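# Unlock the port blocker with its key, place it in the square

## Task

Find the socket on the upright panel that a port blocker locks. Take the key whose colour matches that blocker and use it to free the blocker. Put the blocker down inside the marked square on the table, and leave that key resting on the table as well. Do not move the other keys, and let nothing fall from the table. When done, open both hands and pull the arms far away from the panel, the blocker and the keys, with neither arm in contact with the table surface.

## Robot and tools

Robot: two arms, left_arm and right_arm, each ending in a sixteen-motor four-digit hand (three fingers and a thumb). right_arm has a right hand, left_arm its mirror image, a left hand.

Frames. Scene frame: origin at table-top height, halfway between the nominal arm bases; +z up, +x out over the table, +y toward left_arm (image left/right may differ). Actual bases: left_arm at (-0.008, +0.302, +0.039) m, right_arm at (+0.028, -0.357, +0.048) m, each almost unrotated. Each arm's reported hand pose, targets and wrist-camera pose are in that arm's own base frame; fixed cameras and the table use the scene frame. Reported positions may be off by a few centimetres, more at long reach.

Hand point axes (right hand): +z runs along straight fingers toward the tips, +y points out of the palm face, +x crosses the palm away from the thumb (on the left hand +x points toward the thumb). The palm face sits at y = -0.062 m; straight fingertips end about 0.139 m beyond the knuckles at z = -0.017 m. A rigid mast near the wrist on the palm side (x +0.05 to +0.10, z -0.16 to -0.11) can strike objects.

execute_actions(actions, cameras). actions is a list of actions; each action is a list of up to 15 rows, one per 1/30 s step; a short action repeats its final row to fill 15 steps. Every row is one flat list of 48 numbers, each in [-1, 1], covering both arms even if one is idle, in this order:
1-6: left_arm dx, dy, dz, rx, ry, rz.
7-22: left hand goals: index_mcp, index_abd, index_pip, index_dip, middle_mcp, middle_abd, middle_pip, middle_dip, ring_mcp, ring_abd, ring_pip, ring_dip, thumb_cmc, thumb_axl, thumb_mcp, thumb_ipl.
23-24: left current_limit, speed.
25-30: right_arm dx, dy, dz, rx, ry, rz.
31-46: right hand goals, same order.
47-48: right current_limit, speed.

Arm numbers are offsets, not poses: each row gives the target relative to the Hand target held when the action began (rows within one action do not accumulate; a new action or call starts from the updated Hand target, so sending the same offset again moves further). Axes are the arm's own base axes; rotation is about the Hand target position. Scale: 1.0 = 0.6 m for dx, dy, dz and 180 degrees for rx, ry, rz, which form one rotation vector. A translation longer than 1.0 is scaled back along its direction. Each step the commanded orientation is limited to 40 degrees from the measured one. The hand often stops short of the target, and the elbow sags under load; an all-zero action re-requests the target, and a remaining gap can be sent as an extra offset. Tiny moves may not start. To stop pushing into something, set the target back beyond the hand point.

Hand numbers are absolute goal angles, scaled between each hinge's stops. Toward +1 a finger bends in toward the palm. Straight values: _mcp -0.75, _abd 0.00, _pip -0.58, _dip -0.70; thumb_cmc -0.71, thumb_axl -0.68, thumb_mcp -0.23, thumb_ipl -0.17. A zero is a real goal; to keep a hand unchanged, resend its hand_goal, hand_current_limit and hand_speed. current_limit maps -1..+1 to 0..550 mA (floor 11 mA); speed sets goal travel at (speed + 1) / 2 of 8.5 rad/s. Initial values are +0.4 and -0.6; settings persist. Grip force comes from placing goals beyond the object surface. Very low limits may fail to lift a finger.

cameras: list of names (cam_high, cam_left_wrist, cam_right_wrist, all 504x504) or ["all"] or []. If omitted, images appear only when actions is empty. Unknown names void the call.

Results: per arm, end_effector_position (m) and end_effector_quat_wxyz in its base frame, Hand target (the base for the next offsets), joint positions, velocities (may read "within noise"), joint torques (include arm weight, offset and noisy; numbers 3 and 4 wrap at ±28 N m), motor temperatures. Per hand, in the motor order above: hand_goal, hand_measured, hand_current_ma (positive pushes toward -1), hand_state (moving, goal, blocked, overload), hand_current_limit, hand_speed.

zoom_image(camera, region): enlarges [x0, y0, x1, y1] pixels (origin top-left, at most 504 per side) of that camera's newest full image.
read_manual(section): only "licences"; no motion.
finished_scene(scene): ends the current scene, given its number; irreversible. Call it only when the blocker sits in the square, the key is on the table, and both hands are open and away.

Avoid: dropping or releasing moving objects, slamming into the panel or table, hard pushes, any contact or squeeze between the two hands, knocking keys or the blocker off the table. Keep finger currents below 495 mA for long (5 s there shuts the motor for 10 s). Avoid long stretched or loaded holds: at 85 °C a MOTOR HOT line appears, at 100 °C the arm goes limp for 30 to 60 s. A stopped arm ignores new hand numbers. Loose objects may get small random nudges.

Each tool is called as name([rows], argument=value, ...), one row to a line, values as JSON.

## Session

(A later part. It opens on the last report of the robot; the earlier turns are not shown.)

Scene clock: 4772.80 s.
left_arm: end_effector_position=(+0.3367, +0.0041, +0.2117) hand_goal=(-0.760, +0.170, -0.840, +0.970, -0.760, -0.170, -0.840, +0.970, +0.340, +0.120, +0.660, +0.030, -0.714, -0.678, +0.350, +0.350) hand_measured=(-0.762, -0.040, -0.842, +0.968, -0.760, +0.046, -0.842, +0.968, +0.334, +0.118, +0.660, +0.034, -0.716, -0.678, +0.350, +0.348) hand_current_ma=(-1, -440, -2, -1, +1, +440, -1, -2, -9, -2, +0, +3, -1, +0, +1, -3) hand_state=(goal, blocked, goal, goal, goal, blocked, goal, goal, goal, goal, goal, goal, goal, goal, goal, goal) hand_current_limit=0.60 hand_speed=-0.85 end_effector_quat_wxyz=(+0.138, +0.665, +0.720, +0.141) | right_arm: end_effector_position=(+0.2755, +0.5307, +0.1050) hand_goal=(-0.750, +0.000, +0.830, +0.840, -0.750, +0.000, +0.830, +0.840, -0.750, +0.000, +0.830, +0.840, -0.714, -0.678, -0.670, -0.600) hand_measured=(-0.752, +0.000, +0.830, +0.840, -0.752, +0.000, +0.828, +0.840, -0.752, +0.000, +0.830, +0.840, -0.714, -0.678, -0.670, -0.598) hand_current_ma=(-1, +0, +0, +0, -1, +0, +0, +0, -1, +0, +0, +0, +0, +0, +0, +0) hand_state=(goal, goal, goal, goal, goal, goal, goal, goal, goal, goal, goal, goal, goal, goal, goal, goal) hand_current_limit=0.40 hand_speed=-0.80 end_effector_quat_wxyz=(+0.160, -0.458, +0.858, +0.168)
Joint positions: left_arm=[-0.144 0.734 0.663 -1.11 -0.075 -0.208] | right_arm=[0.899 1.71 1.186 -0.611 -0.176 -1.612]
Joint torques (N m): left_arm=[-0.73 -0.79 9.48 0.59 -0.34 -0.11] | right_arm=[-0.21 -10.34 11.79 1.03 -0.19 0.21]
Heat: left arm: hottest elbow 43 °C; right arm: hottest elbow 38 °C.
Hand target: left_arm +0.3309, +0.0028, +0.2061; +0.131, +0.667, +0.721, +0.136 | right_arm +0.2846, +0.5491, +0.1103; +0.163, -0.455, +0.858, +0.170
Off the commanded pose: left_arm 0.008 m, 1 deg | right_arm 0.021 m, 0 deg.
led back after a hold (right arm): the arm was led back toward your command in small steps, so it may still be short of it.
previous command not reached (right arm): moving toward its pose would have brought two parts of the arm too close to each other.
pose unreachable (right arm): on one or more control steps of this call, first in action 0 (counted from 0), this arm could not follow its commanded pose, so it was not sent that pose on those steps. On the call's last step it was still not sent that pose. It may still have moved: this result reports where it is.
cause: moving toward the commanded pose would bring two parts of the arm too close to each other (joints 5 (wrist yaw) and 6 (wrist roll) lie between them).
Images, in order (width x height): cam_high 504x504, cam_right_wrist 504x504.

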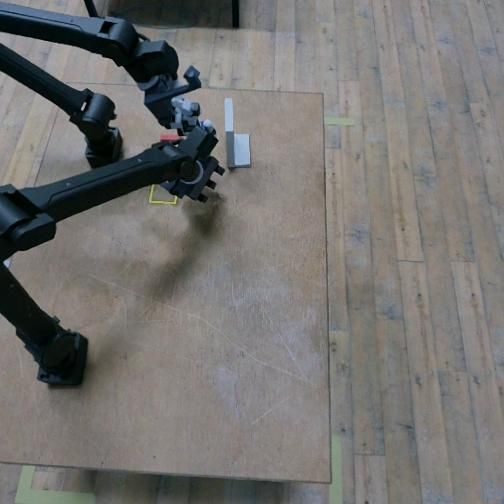

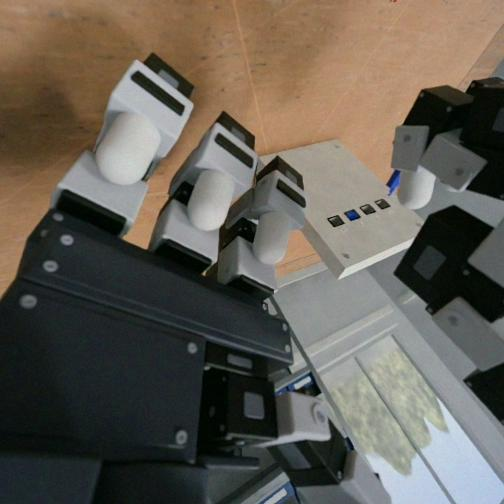

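execute_actions([
  [[0,0,0,0,0,0,-0.76,0.17,-0.84,0.97,-0.76,-0.17,-0.84,0.97,0.34,0.12,0.66,0.03,-0.714,-0.678,0.35,0.35,0.6,-0.85,0.01,-0.06,0,0.056,-0.036,-0.0085,-0.75,0,0.83,0.84,-0.75,0,0.83,0.84,-0.75,0,0.83,0.84,-0.714,-0.678,-0.67,-0.6,0.4,-0.8]],
  [[0,0,0,0,0,0,-0.76,0.17,-0.84,0.97,-0.76,-0.17,-0.84,0.97,0.34,0.12,0.66,0.03,-0.714,-0.678,0.35,0.35,0.6,-0.85,0.026,-0.0148,-0.0222,0.056,-0.036,-0.0085,-0.75,0,0.83,0.84,-0.75,0,0.83,0.84,-0.75,0,0.83,0.84,-0.714,-0.678,-0.67,-0.6,0.4,-0.8]],
], cameras=["all"])

Scene clock: 4824.73 s.
left_arm: end_effector_position=(+0.3367, +0.0041, +0.2117) hand_goal=(-0.760, +0.170, -0.840, +0.970, -0.760, -0.170, -0.840, +0.970, +0.340, +0.120, +0.660, +0.030, -0.714, -0.678, +0.350, +0.350) hand_measured=(-0.762, -0.040, -0.842, +0.968, -0.760, +0.046, -0.842, +0.968, +0.334, +0.118, +0.660, +0.034, -0.716, -0.678, +0.350, +0.348) hand_current_ma=(-1, -440, -2, -1, +1, +440, -1, -2, -9, -2, +0, +3, -1, +0, +1, -3) hand_state=(goal, blocked, goal, goal, goal, blocked, goal, goal, goal, goal, goal, goal, goal, goal, goal, goal) hand_current_limit=0.60 hand_speed=-0.85 end_effector_quat_wxyz=(+0.138, +0.665, +0.720, +0.141) | right_arm: end_effector_position=(+0.2754, +0.5306, +0.1050) hand_goal=(-0.750, +0.000, +0.830, +0.840, -0.750, +0.000, +0.830, +0.840, -0.750, +0.000, +0.830, +0.840, -0.714, -0.678, -0.670, -0.600) hand_measured=(-0.752, +0.000, +0.830, +0.840, -0.752, +0.000, +0.828, +0.840, -0.752, +0.000, +0.830, +0.840, -0.714, -0.678, -0.670, -0.598) hand_current_ma=(-1, +0, +0, +0, -1, +0, +0, +0, -1, +0, +0, +0, +0, +0, +0, +0) hand_state=(goal, goal, goal, goal, goal, goal, goal, goal, goal, goal, goal, goal, goal, goal, goal, goal) hand_current_limit=0.40 hand_speed=-0.80 end_effector_quat_wxyz=(+0.160, -0.458, +0.858, +0.168)
Joint positions: left_arm=[-0.144 0.734 0.663 -1.11 -0.075 -0.208] | right_arm=[0.899 1.71 1.186 -0.611 -0.176 -1.612]
Joint torques (N m): left_arm=[-0.85 -0.79 9.47 0.58 -0.34 -0.11] | right_arm=[-0.21 -10.58 11.59 1.02 -0.19 0.22]
Motor temperatures (°C): left_arm=[23 27 43 24 25 25] | right_arm=[23 29 43 24 26 25]
Heat: left arm: hottest elbow 43 °C; right arm: hottest elbow 43 °C.
Hand target: left_arm +0.3309, +0.0028, +0.2061; +0.131, +0.667, +0.721, +0.136 | right_arm +0.2835, +0.5474, +0.1105; +0.165, -0.455, +0.858, +0.171 (last step not sent: back at the drive's target)
Off the commanded pose: left_arm 0.008 m, 1 deg | right_arm 0.026 m, 13 deg.
held back during your reply time (right arm), on 90 control steps: two parts of the arm were too close to each other, or the arm's last command would have brought them too close.
pose unreachable (right arm): on one or more control steps of this call, first in action 0 (counted from 0), this arm could not follow its commanded pose, so it was not sent that pose on those steps. It may still have moved: this result reports where it is.
cause: moving toward the commanded pose would bring two parts of the arm too close to each other (joints 5 (wrist yaw) and 6 (wrist roll) lie between them).

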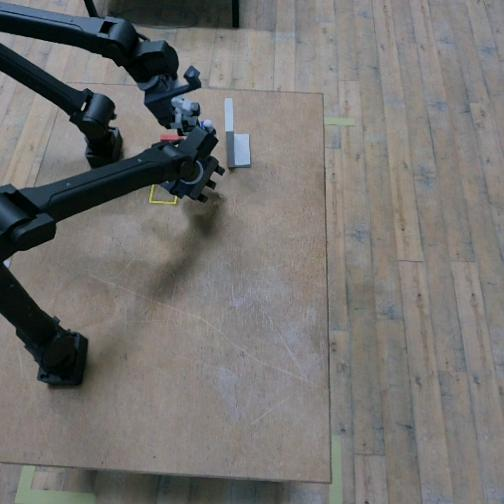

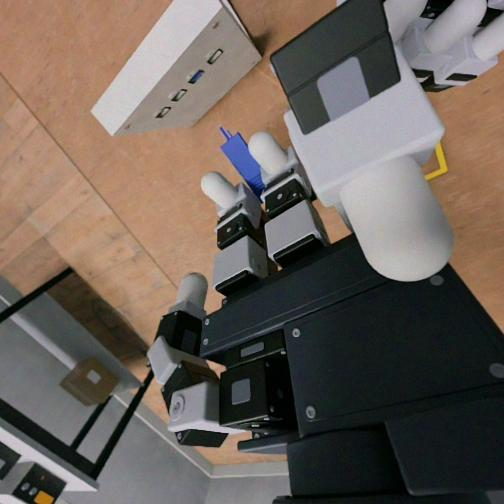

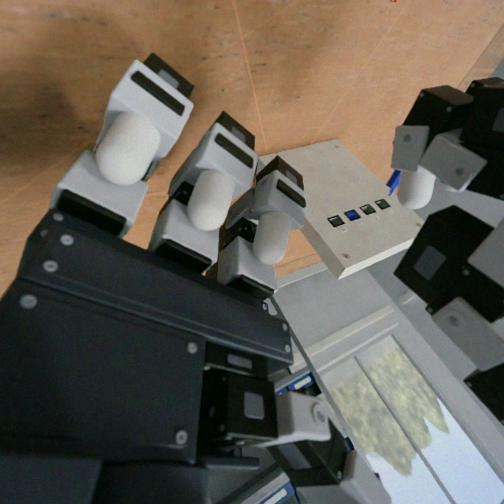

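execute_actions([
  [[0,0,0,0,0,0,-0.76,0.17,-0.84,0.97,-0.76,-0.17,-0.84,0.97,0.34,0.12,0.66,0.03,-0.714,-0.678,0.35,0.35,0.6,-0.85,0.0,-0.05,0,0.03,-0.02,-0.0045,-0.75,0,0.83,0.84,-0.75,0,0.83,0.84,-0.75,0,0.83,0.84,-0.714,-0.678,-0.5,-0.5,0.4,-0.8]],
], cameras=[])

Scene clock: 4836.50 s.
left_arm: end_effector_position=(+0.3367, +0.0041, +0.2117) hand_goal=(-0.760, +0.170, -0.840, +0.970, -0.760, -0.170, -0.840, +0.970, +0.340, +0.120, +0.660, +0.030, -0.714, -0.678, +0.350, +0.350) hand_measured=(-0.762, -0.040, -0.842, +0.968, -0.760, +0.046, -0.842, +0.968, +0.334, +0.118, +0.660, +0.034, -0.716, -0.678, +0.350, +0.348) hand_current_ma=(-1, -440, -2, -1, +1, +440, -1, -2, -9, -2, +0, +3, -1, +0, +1, -3) hand_state=(goal, blocked, goal, goal, goal, blocked, goal, goal, goal, goal, goal, goal, goal, goal, goal, goal) hand_current_limit=0.60 hand_speed=-0.85 end_effector_quat_wxyz=(+0.138, +0.665, +0.720, +0.141) | right_arm: end_effector_position=(+0.2849, +0.5218, +0.1095) hand_goal=(-0.750, +0.000, +0.830, +0.840, -0.750, +0.000, +0.830, +0.840, -0.750, +0.000, +0.830, +0.840, -0.714, -0.678, -0.500, -0.500) hand_measured=(-0.752, +0.000, +0.830, +0.840, -0.752, +0.000, +0.828, +0.840, -0.752, +0.000, +0.830, +0.840, -0.714, -0.678, -0.500, -0.502) hand_current_ma=(-1, +0, +0, +0, -1, +0, +0, +0, -1, +0, +0, +0, +0, +0, +0, -1) hand_state=(goal, goal, goal, goal, goal, goal, goal, goal, goal, goal, goal, goal, goal, goal, goal, goal) hand_current_limit=0.40 hand_speed=-0.80 end_effector_quat_wxyz=(+0.209, -0.446, +0.848, +0.193)
Joint positions: left_arm=[-0.144 0.734 0.663 -1.11 -0.075 -0.208] | right_arm=[0.873 1.669 1.098 -0.452 -0.192 -1.612]
Joint torques (N m): left_arm=[-0.73 -0.79 9.48 0.58 -0.34 -0.1] | right_arm=[-1.49 -12.86 6.6 2.3 -0.32 0.05]
Heat: left arm: hottest elbow 43 °C; right arm: hottest elbow 43 °C.
Hand target: left_arm +0.3309, +0.0028, +0.2061; +0.131, +0.667, +0.721, +0.136 | right_arm +0.2835, +0.5174, +0.1107; +0.214, -0.446, +0.847, +0.196
Off the commanded pose: left_arm 0.008 m, 1 deg | right_arm 0.005 m, 1 deg.
led back after a hold (right arm): the arm was led back toward your command in small steps, so it may still be short of it.
pose unreachable (right arm): on one or more control steps of this call, first in action 0 (counted from 0), this arm could not follow its commanded pose, so it was not sent that pose on those steps. It may still have moved: this result reports where it is.
cause: moving toward the commanded pose would bring two parts of the arm too close to each other (joints 5 (wrist yaw) and 6 (wrist roll) lie between them).
No camera images: "cameras" was empty.

execute_actions([
  [[0,0,0,0,0,0,-0.76,0.17,-0.84,0.97,-0.76,-0.17,-0.84,0.97,0.34,0.12,0.66,0.03,-0.714,-0.678,0.35,0.35,0.6,-0.85,0.015,-0.022,0,0.0405,-0.0258,-0.006,-0.75,0,0.83,0.84,-0.75,0,0.83,0.84,-0.75,0,0.83,0.84,-0.714,-0.678,-0.5,-0.5,0.4,-0.8]],
  [[0,0,0,0,0,0,-0.76,0.17,-0.84,0.97,-0.76,-0.17,-0.84,0.97,0.34,0.12,0.66,0.03,-0.714,-0.678,0.35,0.35,0.6,-0.85,0.0228,0,-0.0228,0.0405,-0.0258,-0.006,-0.75,0,0.83,0.84,-0.75,0,0.83,0.84,-0.75,0,0.83,0.84,-0.714,-0.678,-0.5,-0.5,0.4,-0.8]],
], cameras=["cam_right_wrist"])

Scene clock: 4852.73 s.
left_arm: end_effector_position=(+0.3367, +0.0041, +0.2117) hand_goal=(-0.760, +0.170, -0.840, +0.970, -0.760, -0.170, -0.840, +0.970, +0.340, +0.120, +0.660, +0.030, -0.714, -0.678, +0.350, +0.350) hand_measured=(-0.762, -0.040, -0.842, +0.968, -0.760, +0.046, -0.842, +0.968, +0.334, +0.118, +0.660, +0.034, -0.716, -0.678, +0.350, +0.348) hand_current_ma=(-1, -440, -2, -1, +1, +440, -1, -2, -9, -2, +0, +3, -1, +0, +1, -3) hand_state=(goal, blocked, goal, goal, goal, blocked, goal, goal, goal, goal, goal, goal, goal, goal, goal, goal) hand_current_limit=0.60 hand_speed=-0.85 end_effector_quat_wxyz=(+0.138, +0.665, +0.720, +0.141) | right_arm: end_effector_position=(+0.3061, +0.5087, +0.1177) hand_goal=(-0.750, +0.000, +0.830, +0.840, -0.750, +0.000, +0.830, +0.840, -0.750, +0.000, +0.830, +0.840, -0.714, -0.678, -0.500, -0.500) hand_measured=(-0.752, +0.000, +0.830, +0.840, -0.752, +0.000, +0.828, +0.840, -0.752, +0.000, +0.830, +0.840, -0.714, -0.678, -0.500, -0.502) hand_current_ma=(-1, +0, +0, +0, -1, +0, +0, +0, -1, +0, +0, +0, +0, +0, +0, -1) hand_state=(goal, goal, goal, goal, goal, goal, goal, goal, goal, goal, goal, goal, goal, goal, goal, goal) hand_current_limit=0.40 hand_speed=-0.80 end_effector_quat_wxyz=(+0.354, -0.420, +0.793, +0.263)
Joint positions: left_arm=[-0.144 0.734 0.663 -1.11 -0.075 -0.208] | right_arm=[0.818 1.642 0.891 0.07 -0.242 -1.611]
Joint torques (N m): left_arm=[-0.73 -0.73 9.48 0.59 -0.34 -0.11] | right_arm=[-1.49 -8.64 6.28 2.97 -0.31 0.24]
Heat: left arm: hottest elbow 43 °C; right arm: hottest elbow 41 °C.
Hand target: left_arm +0.3309, +0.0028, +0.2061; +0.131, +0.667, +0.721, +0.136 | right_arm +0.3063, +0.5042, +0.0970; +0.340, -0.413, +0.803, +0.261
Off the commanded pose: left_arm 0.008 m, 1 deg | right_arm 0.021 m, 2 deg.
Images, in order (width x height): cam_right_wrist 504x504.

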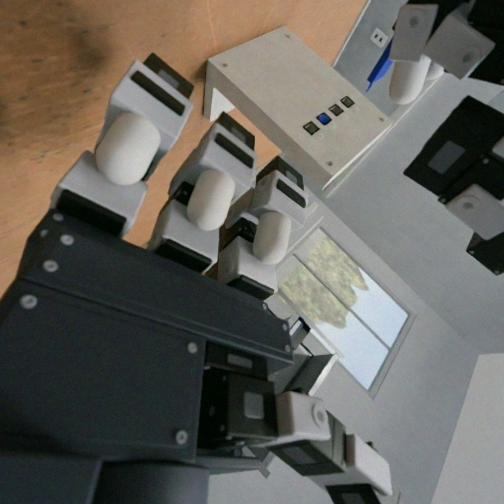

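zoom_image(camera="cam_right_wrist", region=[313, 107, 335, 129])

Scaled by 22.909 from the camera's 504x504 image, which has a finer 720x720 frame.

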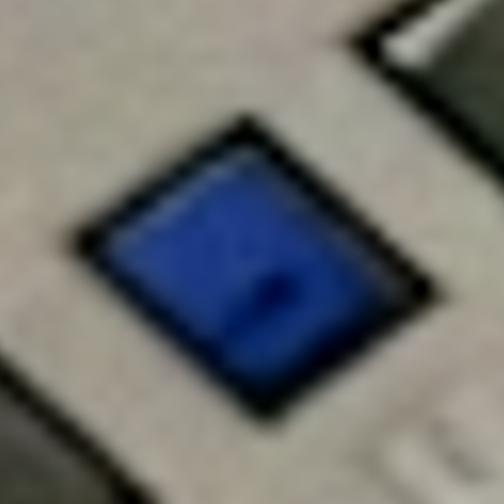

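execute_actions([
  [[0.045,0.0018,0.0133,0,-0.0105,0,-0.76,0.17,-0.84,0.97,-0.76,-0.17,-0.84,0.97,0.34,0.12,0.66,0.03,-0.714,-0.678,0.35,0.35,0.6,-0.85,0,0,0,0,0,0,-0.75,0,0.83,0.84,-0.75,0,0.83,0.84,-0.75,0,0.83,0.84,-0.714,-0.678,-0.5,-0.5,0.4,-0.8]],
  [[0.045,0.0018,0.0133,0,-0.0105,0,-0.76,0.17,-0.84,0.97,-0.76,-0.17,-0.84,0.97,0.34,0.12,0.66,0.03,-0.714,-0.678,0.35,0.35,0.6,-0.85,0,0,0,0,0,0,-0.75,0,0.83,0.84,-0.75,0,0.83,0.84,-0.75,0,0.83,0.84,-0.714,-0.678,-0.5,-0.5,0.4,-0.8]],
], cameras=["cam_left_wrist","cam_right_wrist"])

Scene clock: 4879.60 s.
left_arm: end_effector_position=(+0.3642, +0.0050, +0.1919) hand_goal=(-0.760, +0.170, -0.840, +0.970, -0.760, -0.170, -0.840, +0.970, +0.340, +0.120, +0.660, +0.030, -0.714, -0.678, +0.350, +0.350) hand_measured=(-0.762, -0.040, -0.842, +0.968, -0.760, +0.046, -0.842, +0.968, +0.334, +0.118, +0.660, +0.034, -0.716, -0.678, +0.350, +0.348) hand_current_ma=(-1, -440, -2, -1, +0, +440, -1, -2, -9, -2, +0, +3, -1, +0, +1, -3) hand_state=(goal, blocked, goal, goal, goal, blocked, goal, goal, goal, goal, goal, goal, goal, goal, goal, goal) hand_current_limit=0.60 hand_speed=-0.85 end_effector_quat_wxyz=(+0.130, +0.667, +0.720, +0.140) | right_arm: end_effector_position=(+0.3062, +0.5087, +0.1178) hand_goal=(-0.750, +0.000, +0.830, +0.840, -0.750, +0.000, +0.830, +0.840, -0.750, +0.000, +0.830, +0.840, -0.714, -0.678, -0.500, -0.500) hand_measured=(-0.752, +0.000, +0.830, +0.840, -0.752, +0.000, +0.828, +0.840, -0.752, +0.000, +0.830, +0.840, -0.714, -0.678, -0.500, -0.502) hand_current_ma=(-1, +0, +0, +0, -1, +0, +0, +0, -1, +0, +0, +0, +0, +0, +0, -1) hand_state=(goal, goal, goal, goal, goal, goal, goal, goal, goal, goal, goal, goal, goal, goal, goal, goal) hand_current_limit=0.40 hand_speed=-0.80 end_effector_quat_wxyz=(+0.354, -0.420, +0.793, +0.263)
Joint positions: left_arm=[-0.125 0.845 0.663 -1.012 -0.074 -0.186] | right_arm=[0.818 1.642 0.891 0.07 -0.242 -1.61]
Joint torques (N m): left_arm=[0.79 -0.67 14.27 2.02 -0.13 0.07] | right_arm=[-1.38 -8.64 6.31 2.92 -0.3 0.25]
Heat: left arm: hottest elbow 43 °C; right arm: hottest elbow 39 °C.
Hand target: left_arm +0.3849, +0.0049, +0.2222; +0.155, +0.662, +0.716, +0.158 | right_arm +0.3063, +0.5042, +0.0971; +0.340, -0.413, +0.803, +0.261
Off the commanded pose: left_arm 0.037 m, 4 deg | right_arm 0.021 m, 2 deg.
Images, in order (width x height): cam_left_wrist 504x504, cam_right_wrist 504x504.

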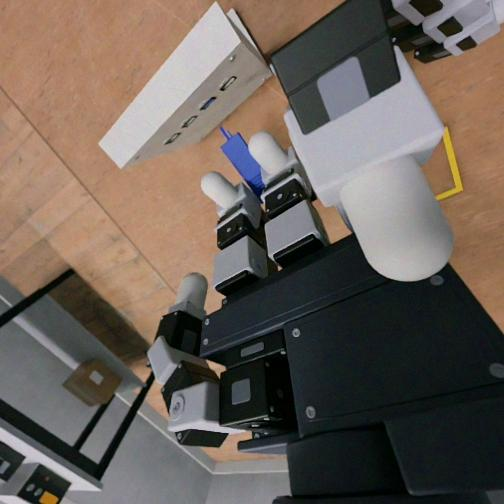

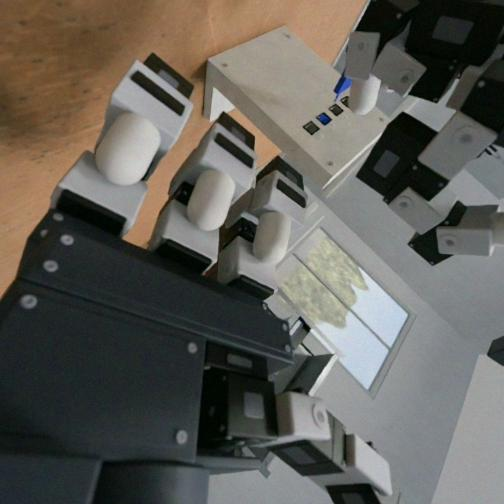

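execute_actions([
  [[0.02,0.0025,0.008,0,0.006,0,-0.76,0.17,-0.84,0.97,-0.76,-0.17,-0.84,0.97,0.34,0.12,0.66,0.03,-0.714,-0.678,0.35,0.35,0.6,-0.85,0,0,0,0,0,0,-0.75,0,0.83,0.84,-0.75,0,0.83,0.84,-0.75,0,0.83,0.84,-0.714,-0.678,-0.5,-0.5,0.4,-0.8]],
], cameras=["cam_left_wrist","cam_right_wrist"])

zoom_image(camera="cam_right_wrist", region=[308, 82, 358, 132])

Scene clock: 4895.03 s.
left_arm: end_effector_position=(+0.3799, +0.0058, +0.2014) hand_goal=(-0.760, +0.170, -0.840, +0.970, -0.760, -0.170, -0.840, +0.970, +0.340, +0.120, +0.660, +0.030, -0.714, -0.678, +0.350, +0.350) hand_measured=(-0.762, -0.040, -0.842, +0.968, -0.760, +0.046, -0.842, +0.968, +0.334, +0.118, +0.660, +0.034, -0.716, -0.678, +0.350, +0.348) hand_current_ma=(-1, -440, -2, -1, +0, +440, -1, -2, -9, -2, +0, +3, -1, +0, +1, -3) hand_state=(goal, blocked, goal, goal, goal, blocked, goal, goal, goal, goal, goal, goal, goal, goal, goal, goal) hand_current_limit=0.60 hand_speed=-0.85 end_effector_quat_wxyz=(+0.131, +0.667, +0.720, +0.139) | right_arm: end_effector_position=(+0.3062, +0.5087, +0.1178) hand_goal=(-0.750, +0.000, +0.830, +0.840, -0.750, +0.000, +0.830, +0.840, -0.750, +0.000, +0.830, +0.840, -0.714, -0.678, -0.500, -0.500) hand_measured=(-0.752, +0.000, +0.830, +0.840, -0.752, +0.000, +0.828, +0.840, -0.752, +0.000, +0.830, +0.840, -0.714, -0.678, -0.500, -0.502) hand_current_ma=(-1, +0, +0, +0, -1, +0, +0, +0, -1, +0, +0, +0, +0, +0, +0, -1) hand_state=(goal, goal, goal, goal, goal, goal, goal, goal, goal, goal, goal, goal, goal, goal, goal, goal) hand_current_limit=0.40 hand_speed=-0.80 end_effector_quat_wxyz=(+0.354, -0.420, +0.793, +0.263)
Joint positions: left_arm=[-0.112 0.891 0.711 -1.012 -0.067 -0.175] | right_arm=[0.818 1.642 0.891 0.07 -0.242 -1.61]
Joint torques (N m): left_arm=[0.79 -1.14 14.09 1.25 -0.12 0.03] | right_arm=[-1.44 -8.7 6.32 2.92 -0.3 0.25]
Motor temperatures (°C): left_arm=[23 26 46 24 25 25] | right_arm=[23 30 38 25 26 25]
Heat: left arm: hottest elbow 46 °C; right arm: hottest elbow 38 °C.
Hand target: left_arm +0.3969, +0.0064, +0.2269; +0.148, +0.664, +0.717, +0.152 | right_arm +0.3063, +0.5042, +0.0971; +0.340, -0.413, +0.803, +0.261
Off the commanded pose: left_arm 0.031 m, 3 deg | right_arm 0.021 m, 2 deg.
Images, in order (width x height): cam_left_wrist 504x504, cam_right_wrist 504x504.

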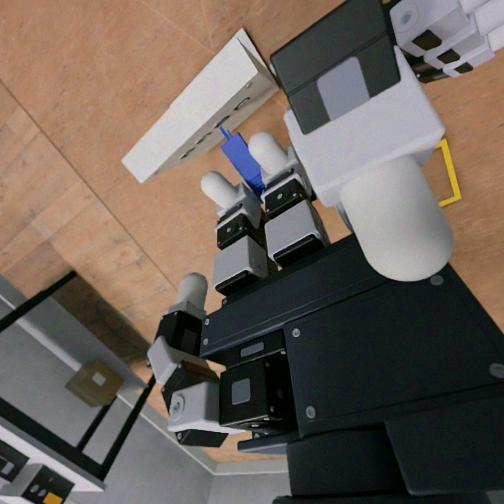

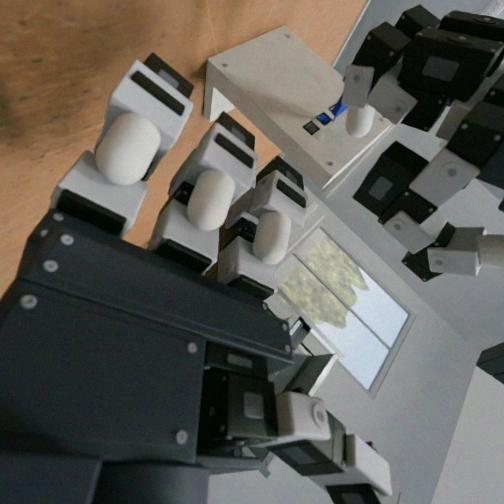

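Scaled by 10.080 from the camera's 504x504 image, which has a finer 720x720 frame.

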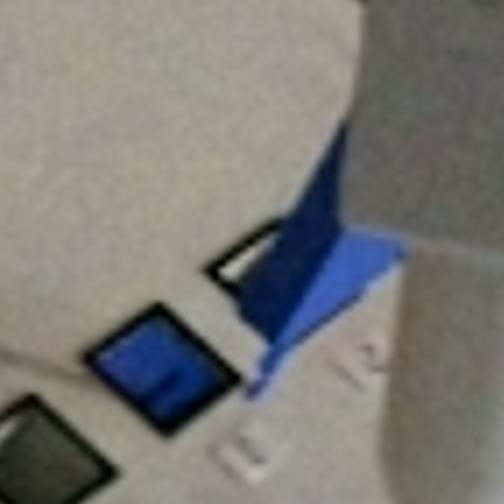

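execute_actions([
  [[0.0085,0.0005,-0.0095,0,0.008,0,-0.76,0.17,-0.84,0.97,-0.76,-0.17,-0.84,0.97,0.34,0.12,0.66,0.03,-0.714,-0.678,0.35,0.35,0.6,-0.85,0,0,0,0,0,0,-0.75,0,0.83,0.84,-0.75,0,0.83,0.84,-0.75,0,0.83,0.84,-0.714,-0.678,-0.5,-0.5,0.4,-0.8]],
], cameras=["cam_left_wrist","cam_right_wrist"])

zoom_image(camera="cam_right_wrist", region=[311, 97, 341, 127])

Scene clock: 4920.13 s.
left_arm: end_effector_position=(+0.3850, +0.0058, +0.1948) hand_goal=(-0.760, +0.170, -0.840, +0.970, -0.760, -0.170, -0.840, +0.970, +0.340, +0.120, +0.660, +0.030, -0.714, -0.678, +0.350, +0.350) hand_measured=(-0.762, -0.040, -0.842, +0.968, -0.760, +0.046, -0.842, +0.968, +0.334, +0.118, +0.660, +0.034, -0.716, -0.678, +0.350, +0.348) hand_current_ma=(-1, -440, -2, -1, +0, +440, -1, -2, -9, -2, +0, +3, -1, +0, +1, -3) hand_state=(goal, blocked, goal, goal, goal, blocked, goal, goal, goal, goal, goal, goal, goal, goal, goal, goal) hand_current_limit=0.60 hand_speed=-0.85 end_effector_quat_wxyz=(+0.123, +0.669, +0.721, +0.131) | right_arm: end_effector_position=(+0.3062, +0.5087, +0.1178) hand_goal=(-0.750, +0.000, +0.830, +0.840, -0.750, +0.000, +0.830, +0.840, -0.750, +0.000, +0.830, +0.840, -0.714, -0.678, -0.500, -0.500) hand_measured=(-0.752, +0.000, +0.830, +0.840, -0.752, +0.000, +0.828, +0.840, -0.752, +0.000, +0.830, +0.840, -0.714, -0.678, -0.500, -0.502) hand_current_ma=(-1, +0, +0, +0, -1, +0, +0, +0, -1, +0, +0, +0, +0, +0, +0, -1) hand_state=(goal, goal, goal, goal, goal, goal, goal, goal, goal, goal, goal, goal, goal, goal, goal, goal) hand_current_limit=0.40 hand_speed=-0.80 end_effector_quat_wxyz=(+0.354, -0.420, +0.793, +0.263)
Joint positions: left_arm=[-0.108 0.924 0.721 -1.012 -0.063 -0.172] | right_arm=[0.818 1.642 0.891 0.07 -0.242 -1.61]
Joint torques (N m): left_arm=[0.79 -1.49 14.28 0.95 -0.11 0.04] | right_arm=[-1.38 -8.64 6.28 2.92 -0.29 0.26]
Heat: left arm: hottest elbow 46 °C; right arm: hottest elbow 37 °C.
Hand target: left_arm +0.4020, +0.0067, +0.2211; +0.139, +0.665, +0.719, +0.144 | right_arm +0.3063, +0.5042, +0.0971; +0.340, -0.413, +0.803, +0.261
Off the commanded pose: left_arm 0.031 m, 2 deg | right_arm 0.021 m, 2 deg.
Images, in order (width x height): cam_left_wrist 504x504, cam_right_wrist 504x504.

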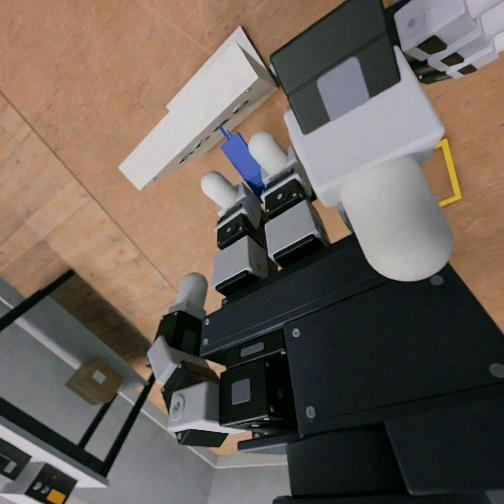

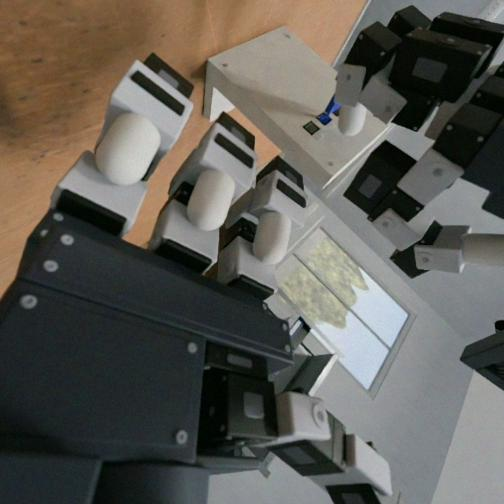

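Scaled by 16.800 from the camera's 504x504 image, which has a finer 720x720 frame.

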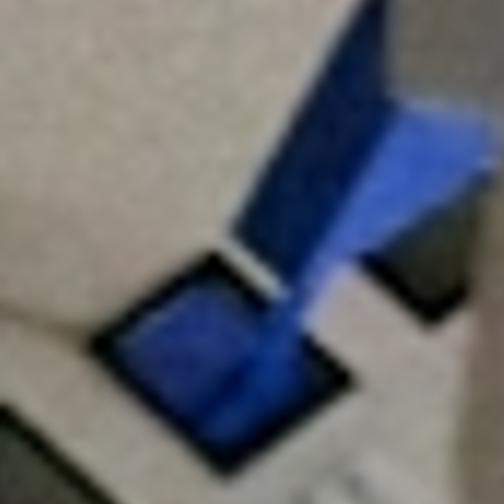

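zoom_image(camera="cam_right_wrist", region=[313, 107, 335, 129])

zoom_image(camera="cam_left_wrist", region=[209, 117, 231, 139])

Scaled by 22.909 from the camera's 504x504 image, which has a finer 720x720 frame.

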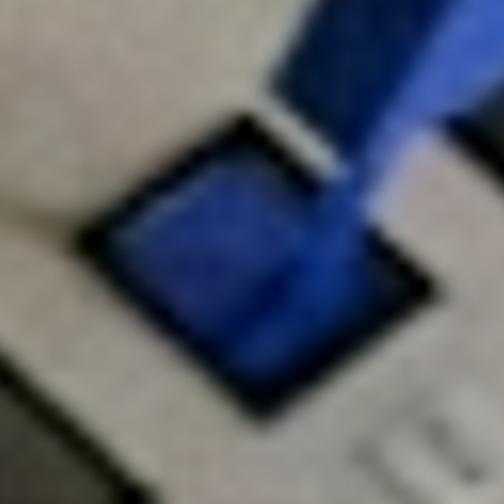

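Scaled by 22.909 from the camera's 504x504 image, which has a finer 720x720 frame.

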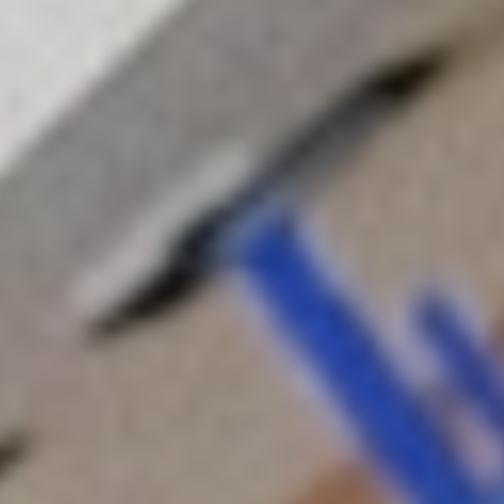

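execute_actions([
  [[0,0,0,0.0008,0,0,-0.747,0.17,-0.8686,0.97,-0.747,-0.17,-0.8686,0.97,0.34,0.12,0.66,0.03,-0.714,-0.678,0.35,0.35,0.6,-0.85,0,0,0,0,0,0,-0.75,0,0.83,0.84,-0.75,0,0.83,0.84,-0.75,0,0.83,0.84,-0.714,-0.678,-0.5,-0.5,0.4,-0.8]],
], cameras=["cam_left_wrist","cam_right_wrist"])

zoom_image(camera="cam_right_wrist", region=[313, 107, 335, 129])

zoom_image(camera="cam_left_wrist", region=[209, 117, 231, 139])

Scene clock: 4948.67 s.
left_arm: end_effector_position=(+0.3850, +0.0058, +0.1948) hand_goal=(-0.748, +0.170, -0.868, +0.970, -0.748, -0.170, -0.868, +0.970, +0.340, +0.120, +0.660, +0.030, -0.714, -0.678, +0.350, +0.350) hand_measured=(-0.756, -0.040, -0.864, +0.968, -0.754, +0.046, -0.862, +0.968, +0.334, +0.118, +0.660, +0.034, -0.716, -0.678, +0.350, +0.348) hand_current_ma=(-11, -440, +4, -1, -8, +440, +7, -2, -9, -2, +0, +3, -1, +0, +1, -3) hand_state=(goal, blocked, goal, goal, goal, blocked, goal, goal, goal, goal, goal, goal, goal, goal, goal, goal) hand_current_limit=0.60 hand_speed=-0.85 end_effector_quat_wxyz=(+0.123, +0.669, +0.721, +0.131) | right_arm: end_effector_position=(+0.3062, +0.5087, +0.1178) hand_goal=(-0.750, +0.000, +0.830, +0.840, -0.750, +0.000, +0.830, +0.840, -0.750, +0.000, +0.830, +0.840, -0.714, -0.678, -0.500, -0.500) hand_measured=(-0.752, +0.000, +0.830, +0.840, -0.752, +0.000, +0.828, +0.840, -0.752, +0.000, +0.830, +0.840, -0.714, -0.678, -0.500, -0.502) hand_current_ma=(-1, +0, +0, +0, -1, +0, +0, +0, -1, +0, +0, +0, +0, +0, +0, -1) hand_state=(goal, goal, goal, goal, goal, goal, goal, goal, goal, goal, goal, goal, goal, goal, goal, goal) hand_current_limit=0.40 hand_speed=-0.80 end_effector_quat_wxyz=(+0.354, -0.420, +0.793, +0.263)
Joint positions: left_arm=[-0.108 0.924 0.721 -1.012 -0.063 -0.172] | right_arm=[0.818 1.642 0.891 0.07 -0.242 -1.61]
Joint torques (N m): left_arm=[0.73 -1.44 14.22 0.95 -0.23 0.04] | right_arm=[-1.44 -8.7 6.3 2.92 -0.3 0.25]
Heat: left arm: hottest elbow 50 °C; right arm: hottest elbow 37 °C.
Hand target: left_arm +0.4020, +0.0067, +0.2211; +0.138, +0.666, +0.719, +0.144 | right_arm +0.3063, +0.5042, +0.0971; +0.340, -0.413, +0.803, +0.261
Off the commanded pose: left_arm 0.031 m, 2 deg | right_arm 0.021 m, 2 deg.
Images, in order (width x height): cam_left_wrist 504x504, cam_right_wrist 504x504.

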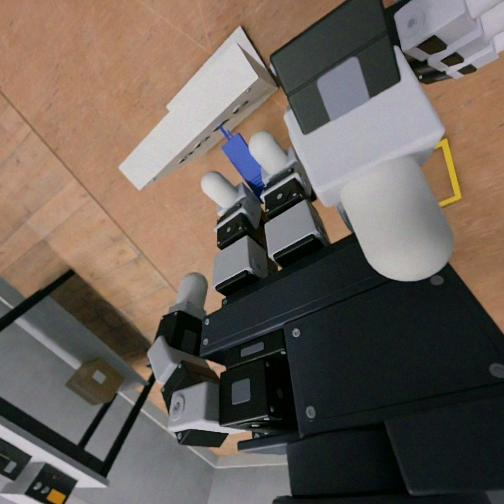

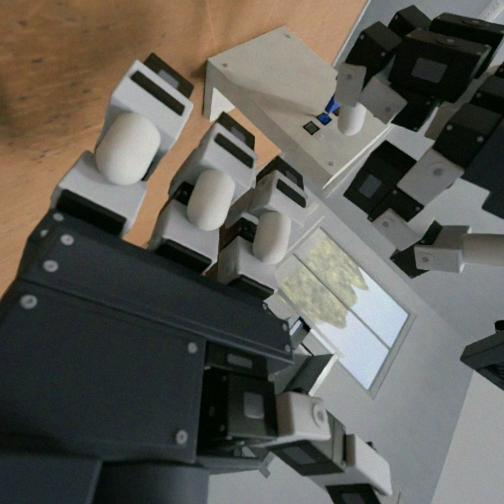

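Scaled by 22.909 from the camera's 504x504 image, which has a finer 720x720 frame.

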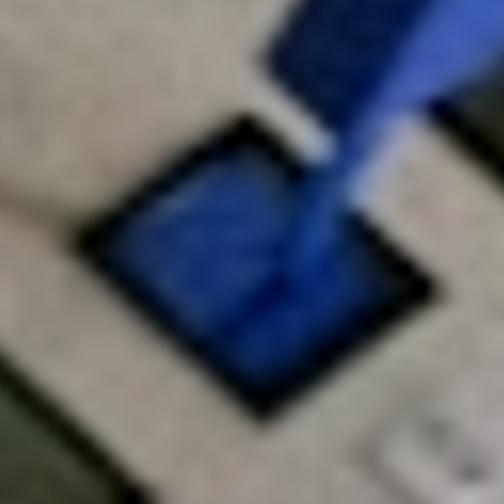

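Scaled by 22.909 from the camera's 504x504 image, which has a finer 720x720 frame.

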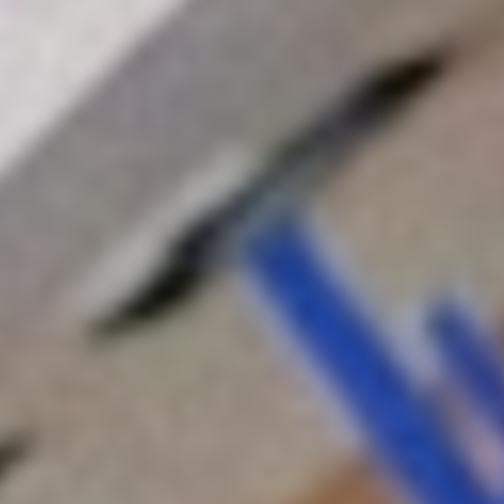

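execute_actions([
  [[0,0,0,0,0,0,-0.7059,0.17,-0.9232,0.97,-0.7059,-0.17,-0.9232,0.97,0.34,0.12,0.66,0.03,-0.714,-0.678,0.35,0.35,0.6,-0.85,0,0,0,0,0,0,-0.75,0,0.83,0.84,-0.75,0,0.83,0.84,-0.75,0,0.83,0.84,-0.714,-0.678,-0.5,-0.5,0.4,-0.8]],
  [[0,0,0,0,0,0,-0.6859,0.17,-0.9138,0.97,-0.6859,-0.17,-0.9138,0.97,0.34,0.12,0.66,0.03,-0.714,-0.678,0.35,0.35,0.6,-0.85,0,0,0,0,0,0,-0.75,0,0.83,0.84,-0.75,0,0.83,0.84,-0.75,0,0.83,0.84,-0.714,-0.678,-0.5,-0.5,0.4,-0.8]],
], cameras=["cam_left_wrist","cam_right_wrist"])

zoom_image(camera="cam_right_wrist", region=[313, 107, 335, 129])

zoom_image(camera="cam_left_wrist", region=[209, 117, 231, 139])

Scene clock: 4969.20 s.
left_arm: end_effector_position=(+0.3850, +0.0058, +0.1948) hand_goal=(-0.686, +0.170, -0.914, +0.970, -0.686, -0.170, -0.914, +0.970, +0.340, +0.120, +0.660, +0.030, -0.714, -0.678, +0.350, +0.350) hand_measured=(-0.712, -0.040, -0.920, +0.968, -0.710, +0.046, -0.918, +0.968, +0.334, +0.118, +0.660, +0.034, -0.716, -0.678, +0.350, +0.348) hand_current_ma=(-53, -440, -6, -1, -48, +440, -3, -2, -9, -2, +0, +3, -1, +0, +1, -3) hand_state=(blocked, blocked, goal, goal, blocked, blocked, goal, goal, goal, goal, goal, goal, goal, goal, goal, goal) hand_current_limit=0.60 hand_speed=-0.85 end_effector_quat_wxyz=(+0.123, +0.669, +0.721, +0.131) | right_arm: end_effector_position=(+0.3062, +0.5087, +0.1178) hand_goal=(-0.750, +0.000, +0.830, +0.840, -0.750, +0.000, +0.830, +0.840, -0.750, +0.000, +0.830, +0.840, -0.714, -0.678, -0.500, -0.500) hand_measured=(-0.752, +0.000, +0.830, +0.840, -0.752, +0.000, +0.828, +0.840, -0.752, +0.000, +0.830, +0.840, -0.714, -0.678, -0.500, -0.502) hand_current_ma=(-1, +0, +0, +0, -1, +0, +0, +0, -1, +0, +0, +0, +0, +0, +0, -1) hand_state=(goal, goal, goal, goal, goal, goal, goal, goal, goal, goal, goal, goal, goal, goal, goal, goal) hand_current_limit=0.40 hand_speed=-0.80 end_effector_quat_wxyz=(+0.354, -0.420, +0.793, +0.263)
Joint positions: left_arm=[-0.108 0.924 0.721 -1.012 -0.063 -0.172] | right_arm=[0.818 1.642 0.891 0.07 -0.242 -1.61]
Joint torques (N m): left_arm=[0.73 -1.49 14.23 0.95 -0.23 0.04] | right_arm=[-1.38 -8.7 6.28 2.92 -0.3 0.26]
Motor temperatures (°C): left_arm=[23 26 51 24 25 25] | right_arm=[23 30 36 25 26 25]
Heat: left arm: hottest elbow 51 °C; right arm: hottest elbow 36 °C.
Hand target: left_arm +0.4020, +0.0067, +0.2211; +0.138, +0.666, +0.719, +0.144 | right_arm +0.3063, +0.5042, +0.0971; +0.340, -0.413, +0.803, +0.261
Off the commanded pose: left_arm 0.031 m, 2 deg | right_arm 0.021 m, 2 deg.
Images, in order (width x height): cam_left_wrist 504x504, cam_right_wrist 504x504.

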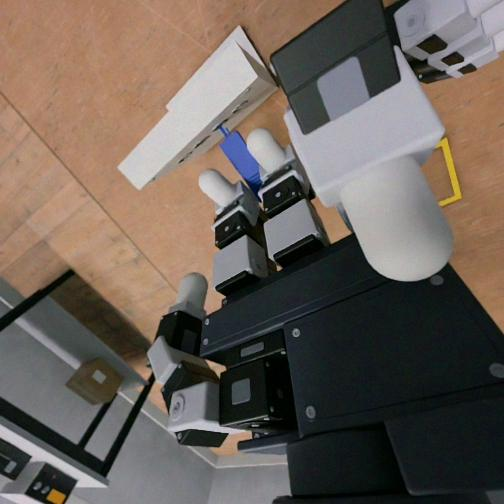

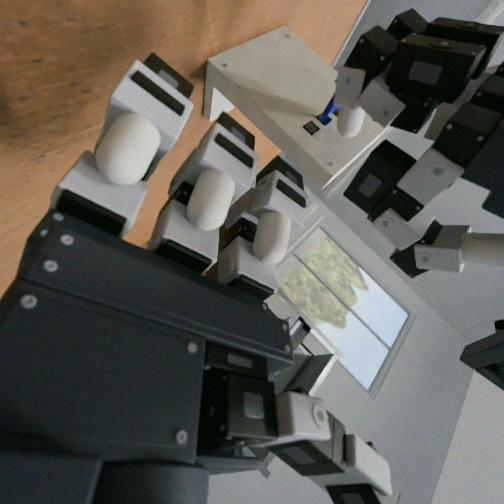

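Scaled by 22.909 from the camera's 504x504 image, which has a finer 720x720 frame.

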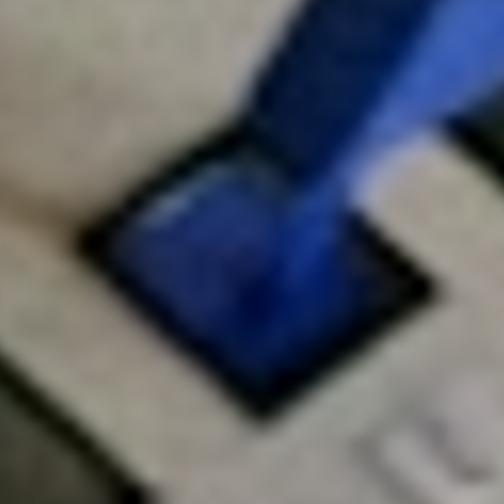

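Scaled by 22.909 from the camera's 504x504 image, which has a finer 720x720 frame.

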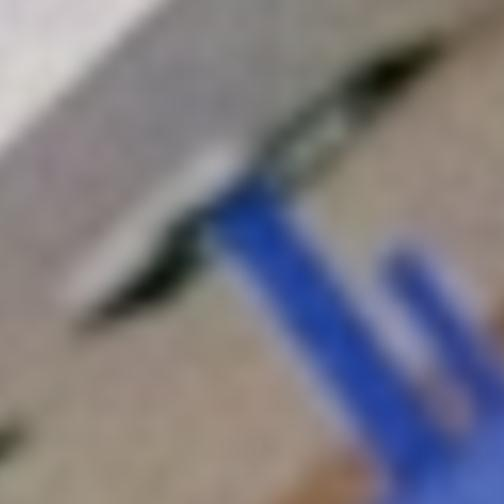

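execute_actions([
  [[0,0,0,0,0,0,-0.7471,0.17,-0.8703,0.97,-0.7471,-0.17,-0.8703,0.97,0.34,0.12,0.66,0.03,-0.714,-0.678,0.35,0.35,0.6,-0.85,0,0,0,0,0,0,-0.75,0,0.83,0.84,-0.75,0,0.83,0.84,-0.75,0,0.83,0.84,-0.714,-0.678,-0.5,-0.5,0.4,-0.8]],
  [[0,0,0,0,0,0,-0.7117,0.17,-0.9137,0.97,-0.7117,-0.17,-0.9137,0.97,0.34,0.12,0.66,0.03,-0.714,-0.678,0.35,0.35,0.6,-0.85,0,0,0,0,0,0,-0.75,0,0.83,0.84,-0.75,0,0.83,0.84,-0.75,0,0.83,0.84,-0.714,-0.678,-0.5,-0.5,0.4,-0.8]],
  [[0,0,0,0,0,0,-0.6877,0.17,-0.9027,0.97,-0.6877,-0.17,-0.9027,0.97,0.34,0.12,0.66,0.03,-0.714,-0.678,0.35,0.35,0.6,-0.85,0,0,0,0,0,0,-0.75,0,0.83,0.84,-0.75,0,0.83,0.84,-0.75,0,0.83,0.84,-0.714,-0.678,-0.5,-0.5,0.4,-0.8]],
], cameras=["cam_left_wrist","cam_right_wrist"])

zoom_image(camera="cam_right_wrist", region=[313, 107, 335, 129])

zoom_image(camera="cam_left_wrist", region=[209, 117, 231, 139])

Scene clock: 5044.73 s.
left_arm: end_effector_position=(+0.3854, +0.0058, +0.1954) hand_goal=(-0.688, +0.170, -0.902, +0.970, -0.688, -0.170, -0.902, +0.970, +0.340, +0.120, +0.660, +0.030, -0.714, -0.678, +0.350, +0.350) hand_measured=(-0.718, -0.040, -0.908, +0.968, -0.716, +0.046, -0.908, +0.968, +0.334, +0.118, +0.660, +0.034, -0.716, -0.678, +0.350, +0.348) hand_current_ma=(-69, -440, -8, -1, -62, +440, -6, -2, -9, -2, +0, +3, -1, +0, +1, -3) hand_state=(blocked, blocked, goal, goal, blocked, blocked, goal, goal, goal, goal, goal, goal, goal, goal, goal, goal) hand_current_limit=0.60 hand_speed=-0.85 end_effector_quat_wxyz=(+0.123, +0.669, +0.721, +0.131) | right_arm: end_effector_position=(+0.3062, +0.5087, +0.1178) hand_goal=(-0.750, +0.000, +0.830, +0.840, -0.750, +0.000, +0.830, +0.840, -0.750, +0.000, +0.830, +0.840, -0.714, -0.678, -0.500, -0.500) hand_measured=(-0.752, +0.000, +0.830, +0.840, -0.752, +0.000, +0.828, +0.840, -0.752, +0.000, +0.830, +0.840, -0.714, -0.678, -0.500, -0.502) hand_current_ma=(-1, +0, +0, +0, -1, +0, +0, +0, -1, +0, +0, +0, +0, +0, +0, -1) hand_state=(goal, goal, goal, goal, goal, goal, goal, goal, goal, goal, goal, goal, goal, goal, goal, goal) hand_current_limit=0.40 hand_speed=-0.80 end_effector_quat_wxyz=(+0.354, -0.420, +0.793, +0.263)
Joint positions: left_arm=[-0.108 0.924 0.722 -1.012 -0.063 -0.172] | right_arm=[0.818 1.642 0.891 0.07 -0.242 -1.61]
Joint torques (N m): left_arm=[0.67 -1.44 14.17 0.95 -0.23 0.04] | right_arm=[-1.38 -8.76 6.27 2.92 -0.3 0.26]
Heat: left arm: hottest elbow 53 °C; right arm: hottest elbow 36 °C.
Hand target: left_arm +0.4020, +0.0067, +0.2212; +0.138, +0.666, +0.719, +0.144 | right_arm +0.3063, +0.5042, +0.0971; +0.340, -0.413, +0.803, +0.261
Off the commanded pose: left_arm 0.031 m, 2 deg | right_arm 0.021 m, 2 deg.
Images, in order (width x height): cam_left_wrist 504x504, cam_right_wrist 504x504.

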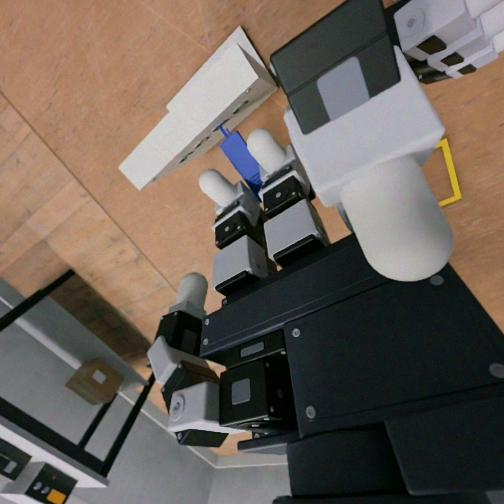

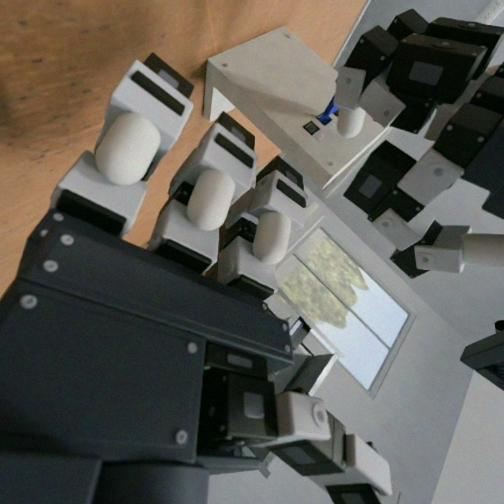

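Scaled by 22.909 from the camera's 504x504 image, which has a finer 720x720 frame.

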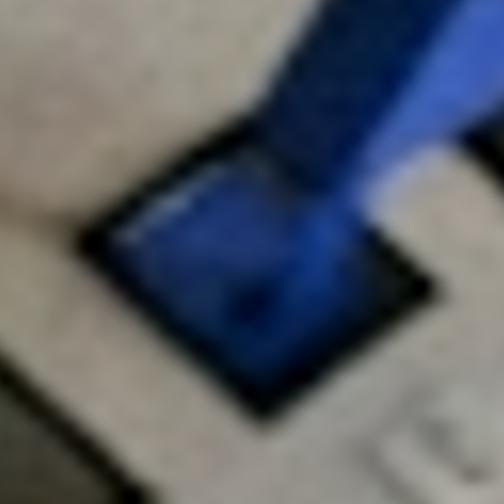

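Scaled by 22.909 from the camera's 504x504 image, which has a finer 720x720 frame.

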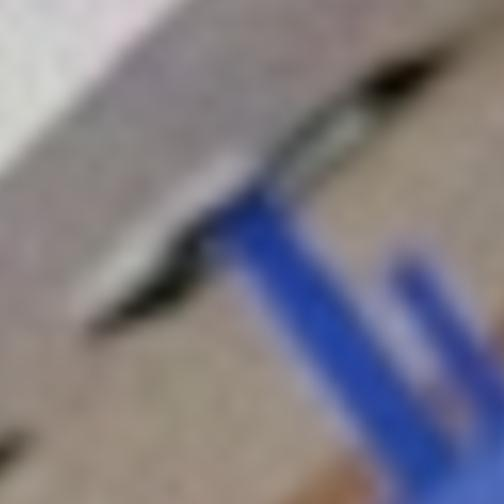

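execute_actions([
  [[0,0,0,0,0,0,-0.7417,0.17,-0.8827,0.97,-0.7417,-0.17,-0.8827,0.97,0.34,0.12,0.66,0.03,-0.714,-0.678,0.35,0.35,0.6,-0.85,0,0,0,0,0,0,-0.75,0,0.83,0.84,-0.75,0,0.83,0.84,-0.75,0,0.83,0.84,-0.714,-0.678,-0.5,-0.5,0.4,-0.8]],
  [[-0.01,-0.0003,-0.015,0,0.005,0,-0.7417,0.17,-0.8827,0.97,-0.7417,-0.17,-0.8827,0.97,0.34,0.12,0.66,0.03,-0.714,-0.678,0.35,0.35,0.6,-0.85,0,0,0,0,0,0,-0.75,0,0.83,0.84,-0.75,0,0.83,0.84,-0.75,0,0.83,0.84,-0.714,-0.678,-0.5,-0.5,0.4,-0.8]],
], cameras=["cam_left_wrist","cam_right_wrist"])

zoom_image(camera="cam_right_wrist", region=[313, 107, 335, 129])

zoom_image(camera="cam_left_wrist", region=[209, 117, 231, 139])

Scene clock: 5057.57 s.
left_arm: end_effector_position=(+0.3857, +0.0057, +0.1960) hand_goal=(-0.742, +0.170, -0.882, +0.970, -0.742, -0.170, -0.882, +0.970, +0.340, +0.120, +0.660, +0.030, -0.714, -0.678, +0.350, +0.350) hand_measured=(-0.742, -0.040, -0.884, +0.968, -0.740, +0.046, -0.884, +0.968, +0.334, +0.118, +0.660, +0.034, -0.716, -0.678, +0.350, +0.348) hand_current_ma=(-1, -440, -2, -1, +1, +440, -1, -2, -9, -2, +0, +3, -1, +0, +1, -3) hand_state=(goal, blocked, goal, goal, goal, blocked, goal, goal, goal, goal, goal, goal, goal, goal, goal, goal) hand_current_limit=0.60 hand_speed=-0.85 end_effector_quat_wxyz=(+0.123, +0.669, +0.721, +0.132) | right_arm: end_effector_position=(+0.3062, +0.5087, +0.1178) hand_goal=(-0.750, +0.000, +0.830, +0.840, -0.750, +0.000, +0.830, +0.840, -0.750, +0.000, +0.830, +0.840, -0.714, -0.678, -0.500, -0.500) hand_measured=(-0.752, +0.000, +0.830, +0.840, -0.752, +0.000, +0.828, +0.840, -0.752, +0.000, +0.830, +0.840, -0.714, -0.678, -0.500, -0.502) hand_current_ma=(-1, +0, +0, +0, -1, +0, +0, +0, -1, +0, +0, +0, +0, +0, +0, -1) hand_state=(goal, goal, goal, goal, goal, goal, goal, goal, goal, goal, goal, goal, goal, goal, goal, goal) hand_current_limit=0.40 hand_speed=-0.80 end_effector_quat_wxyz=(+0.354, -0.420, +0.793, +0.263)
Joint positions: left_arm=[-0.108 0.924 0.723 -1.012 -0.063 -0.172] | right_arm=[0.818 1.642 0.891 0.07 -0.242 -1.61]
Joint torques (N m): left_arm=[0.56 -1.73 12.72 0.94 -0.18 0.02] | right_arm=[-1.38 -8.7 6.27 2.89 -0.3 0.25]
Heat: left arm: hottest elbow 51 °C; right arm: hottest elbow 36 °C.
Hand target: left_arm +0.3960, +0.0065, +0.2122; +0.133, +0.667, +0.720, +0.139 | right_arm +0.3063, +0.5042, +0.0971; +0.340, -0.413, +0.803, +0.261
Off the commanded pose: left_arm 0.019 m, 1 deg | right_arm 0.021 m, 2 deg.
Images, in order (width x height): cam_left_wrist 504x504, cam_right_wrist 504x504.

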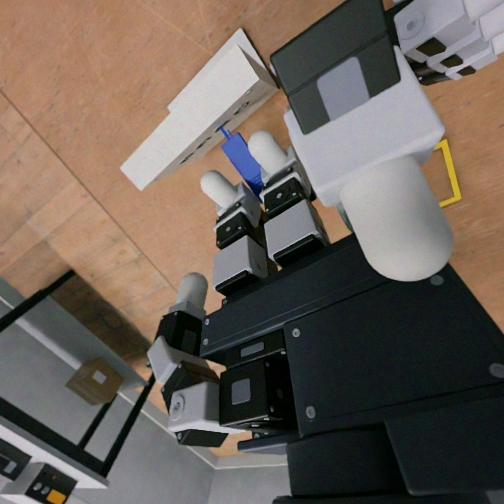

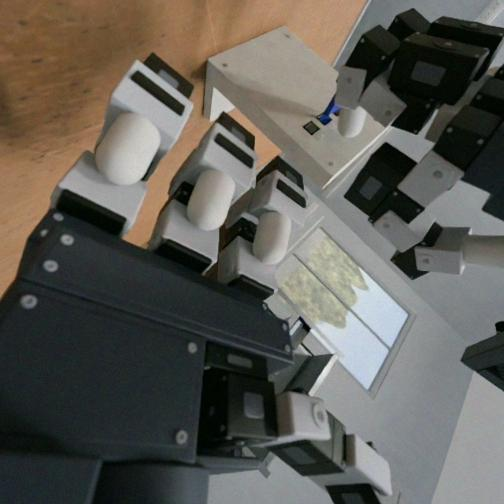

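Scaled by 22.909 from the camera's 504x504 image, which has a finer 720x720 frame.

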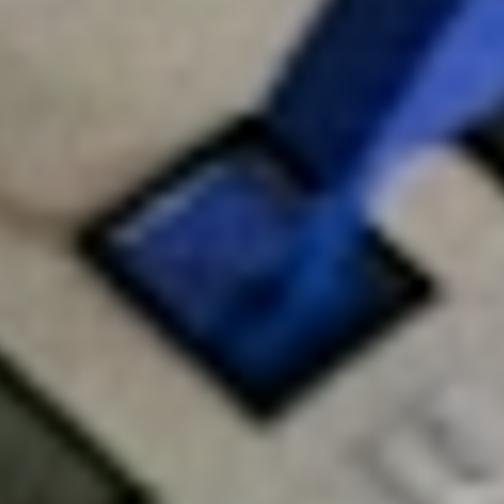

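Scaled by 22.909 from the camera's 504x504 image, which has a finer 720x720 frame.

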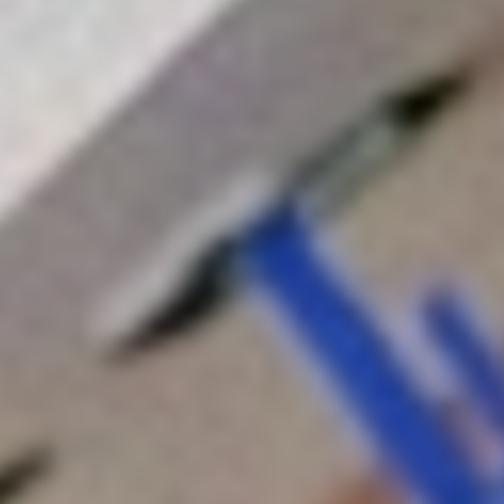

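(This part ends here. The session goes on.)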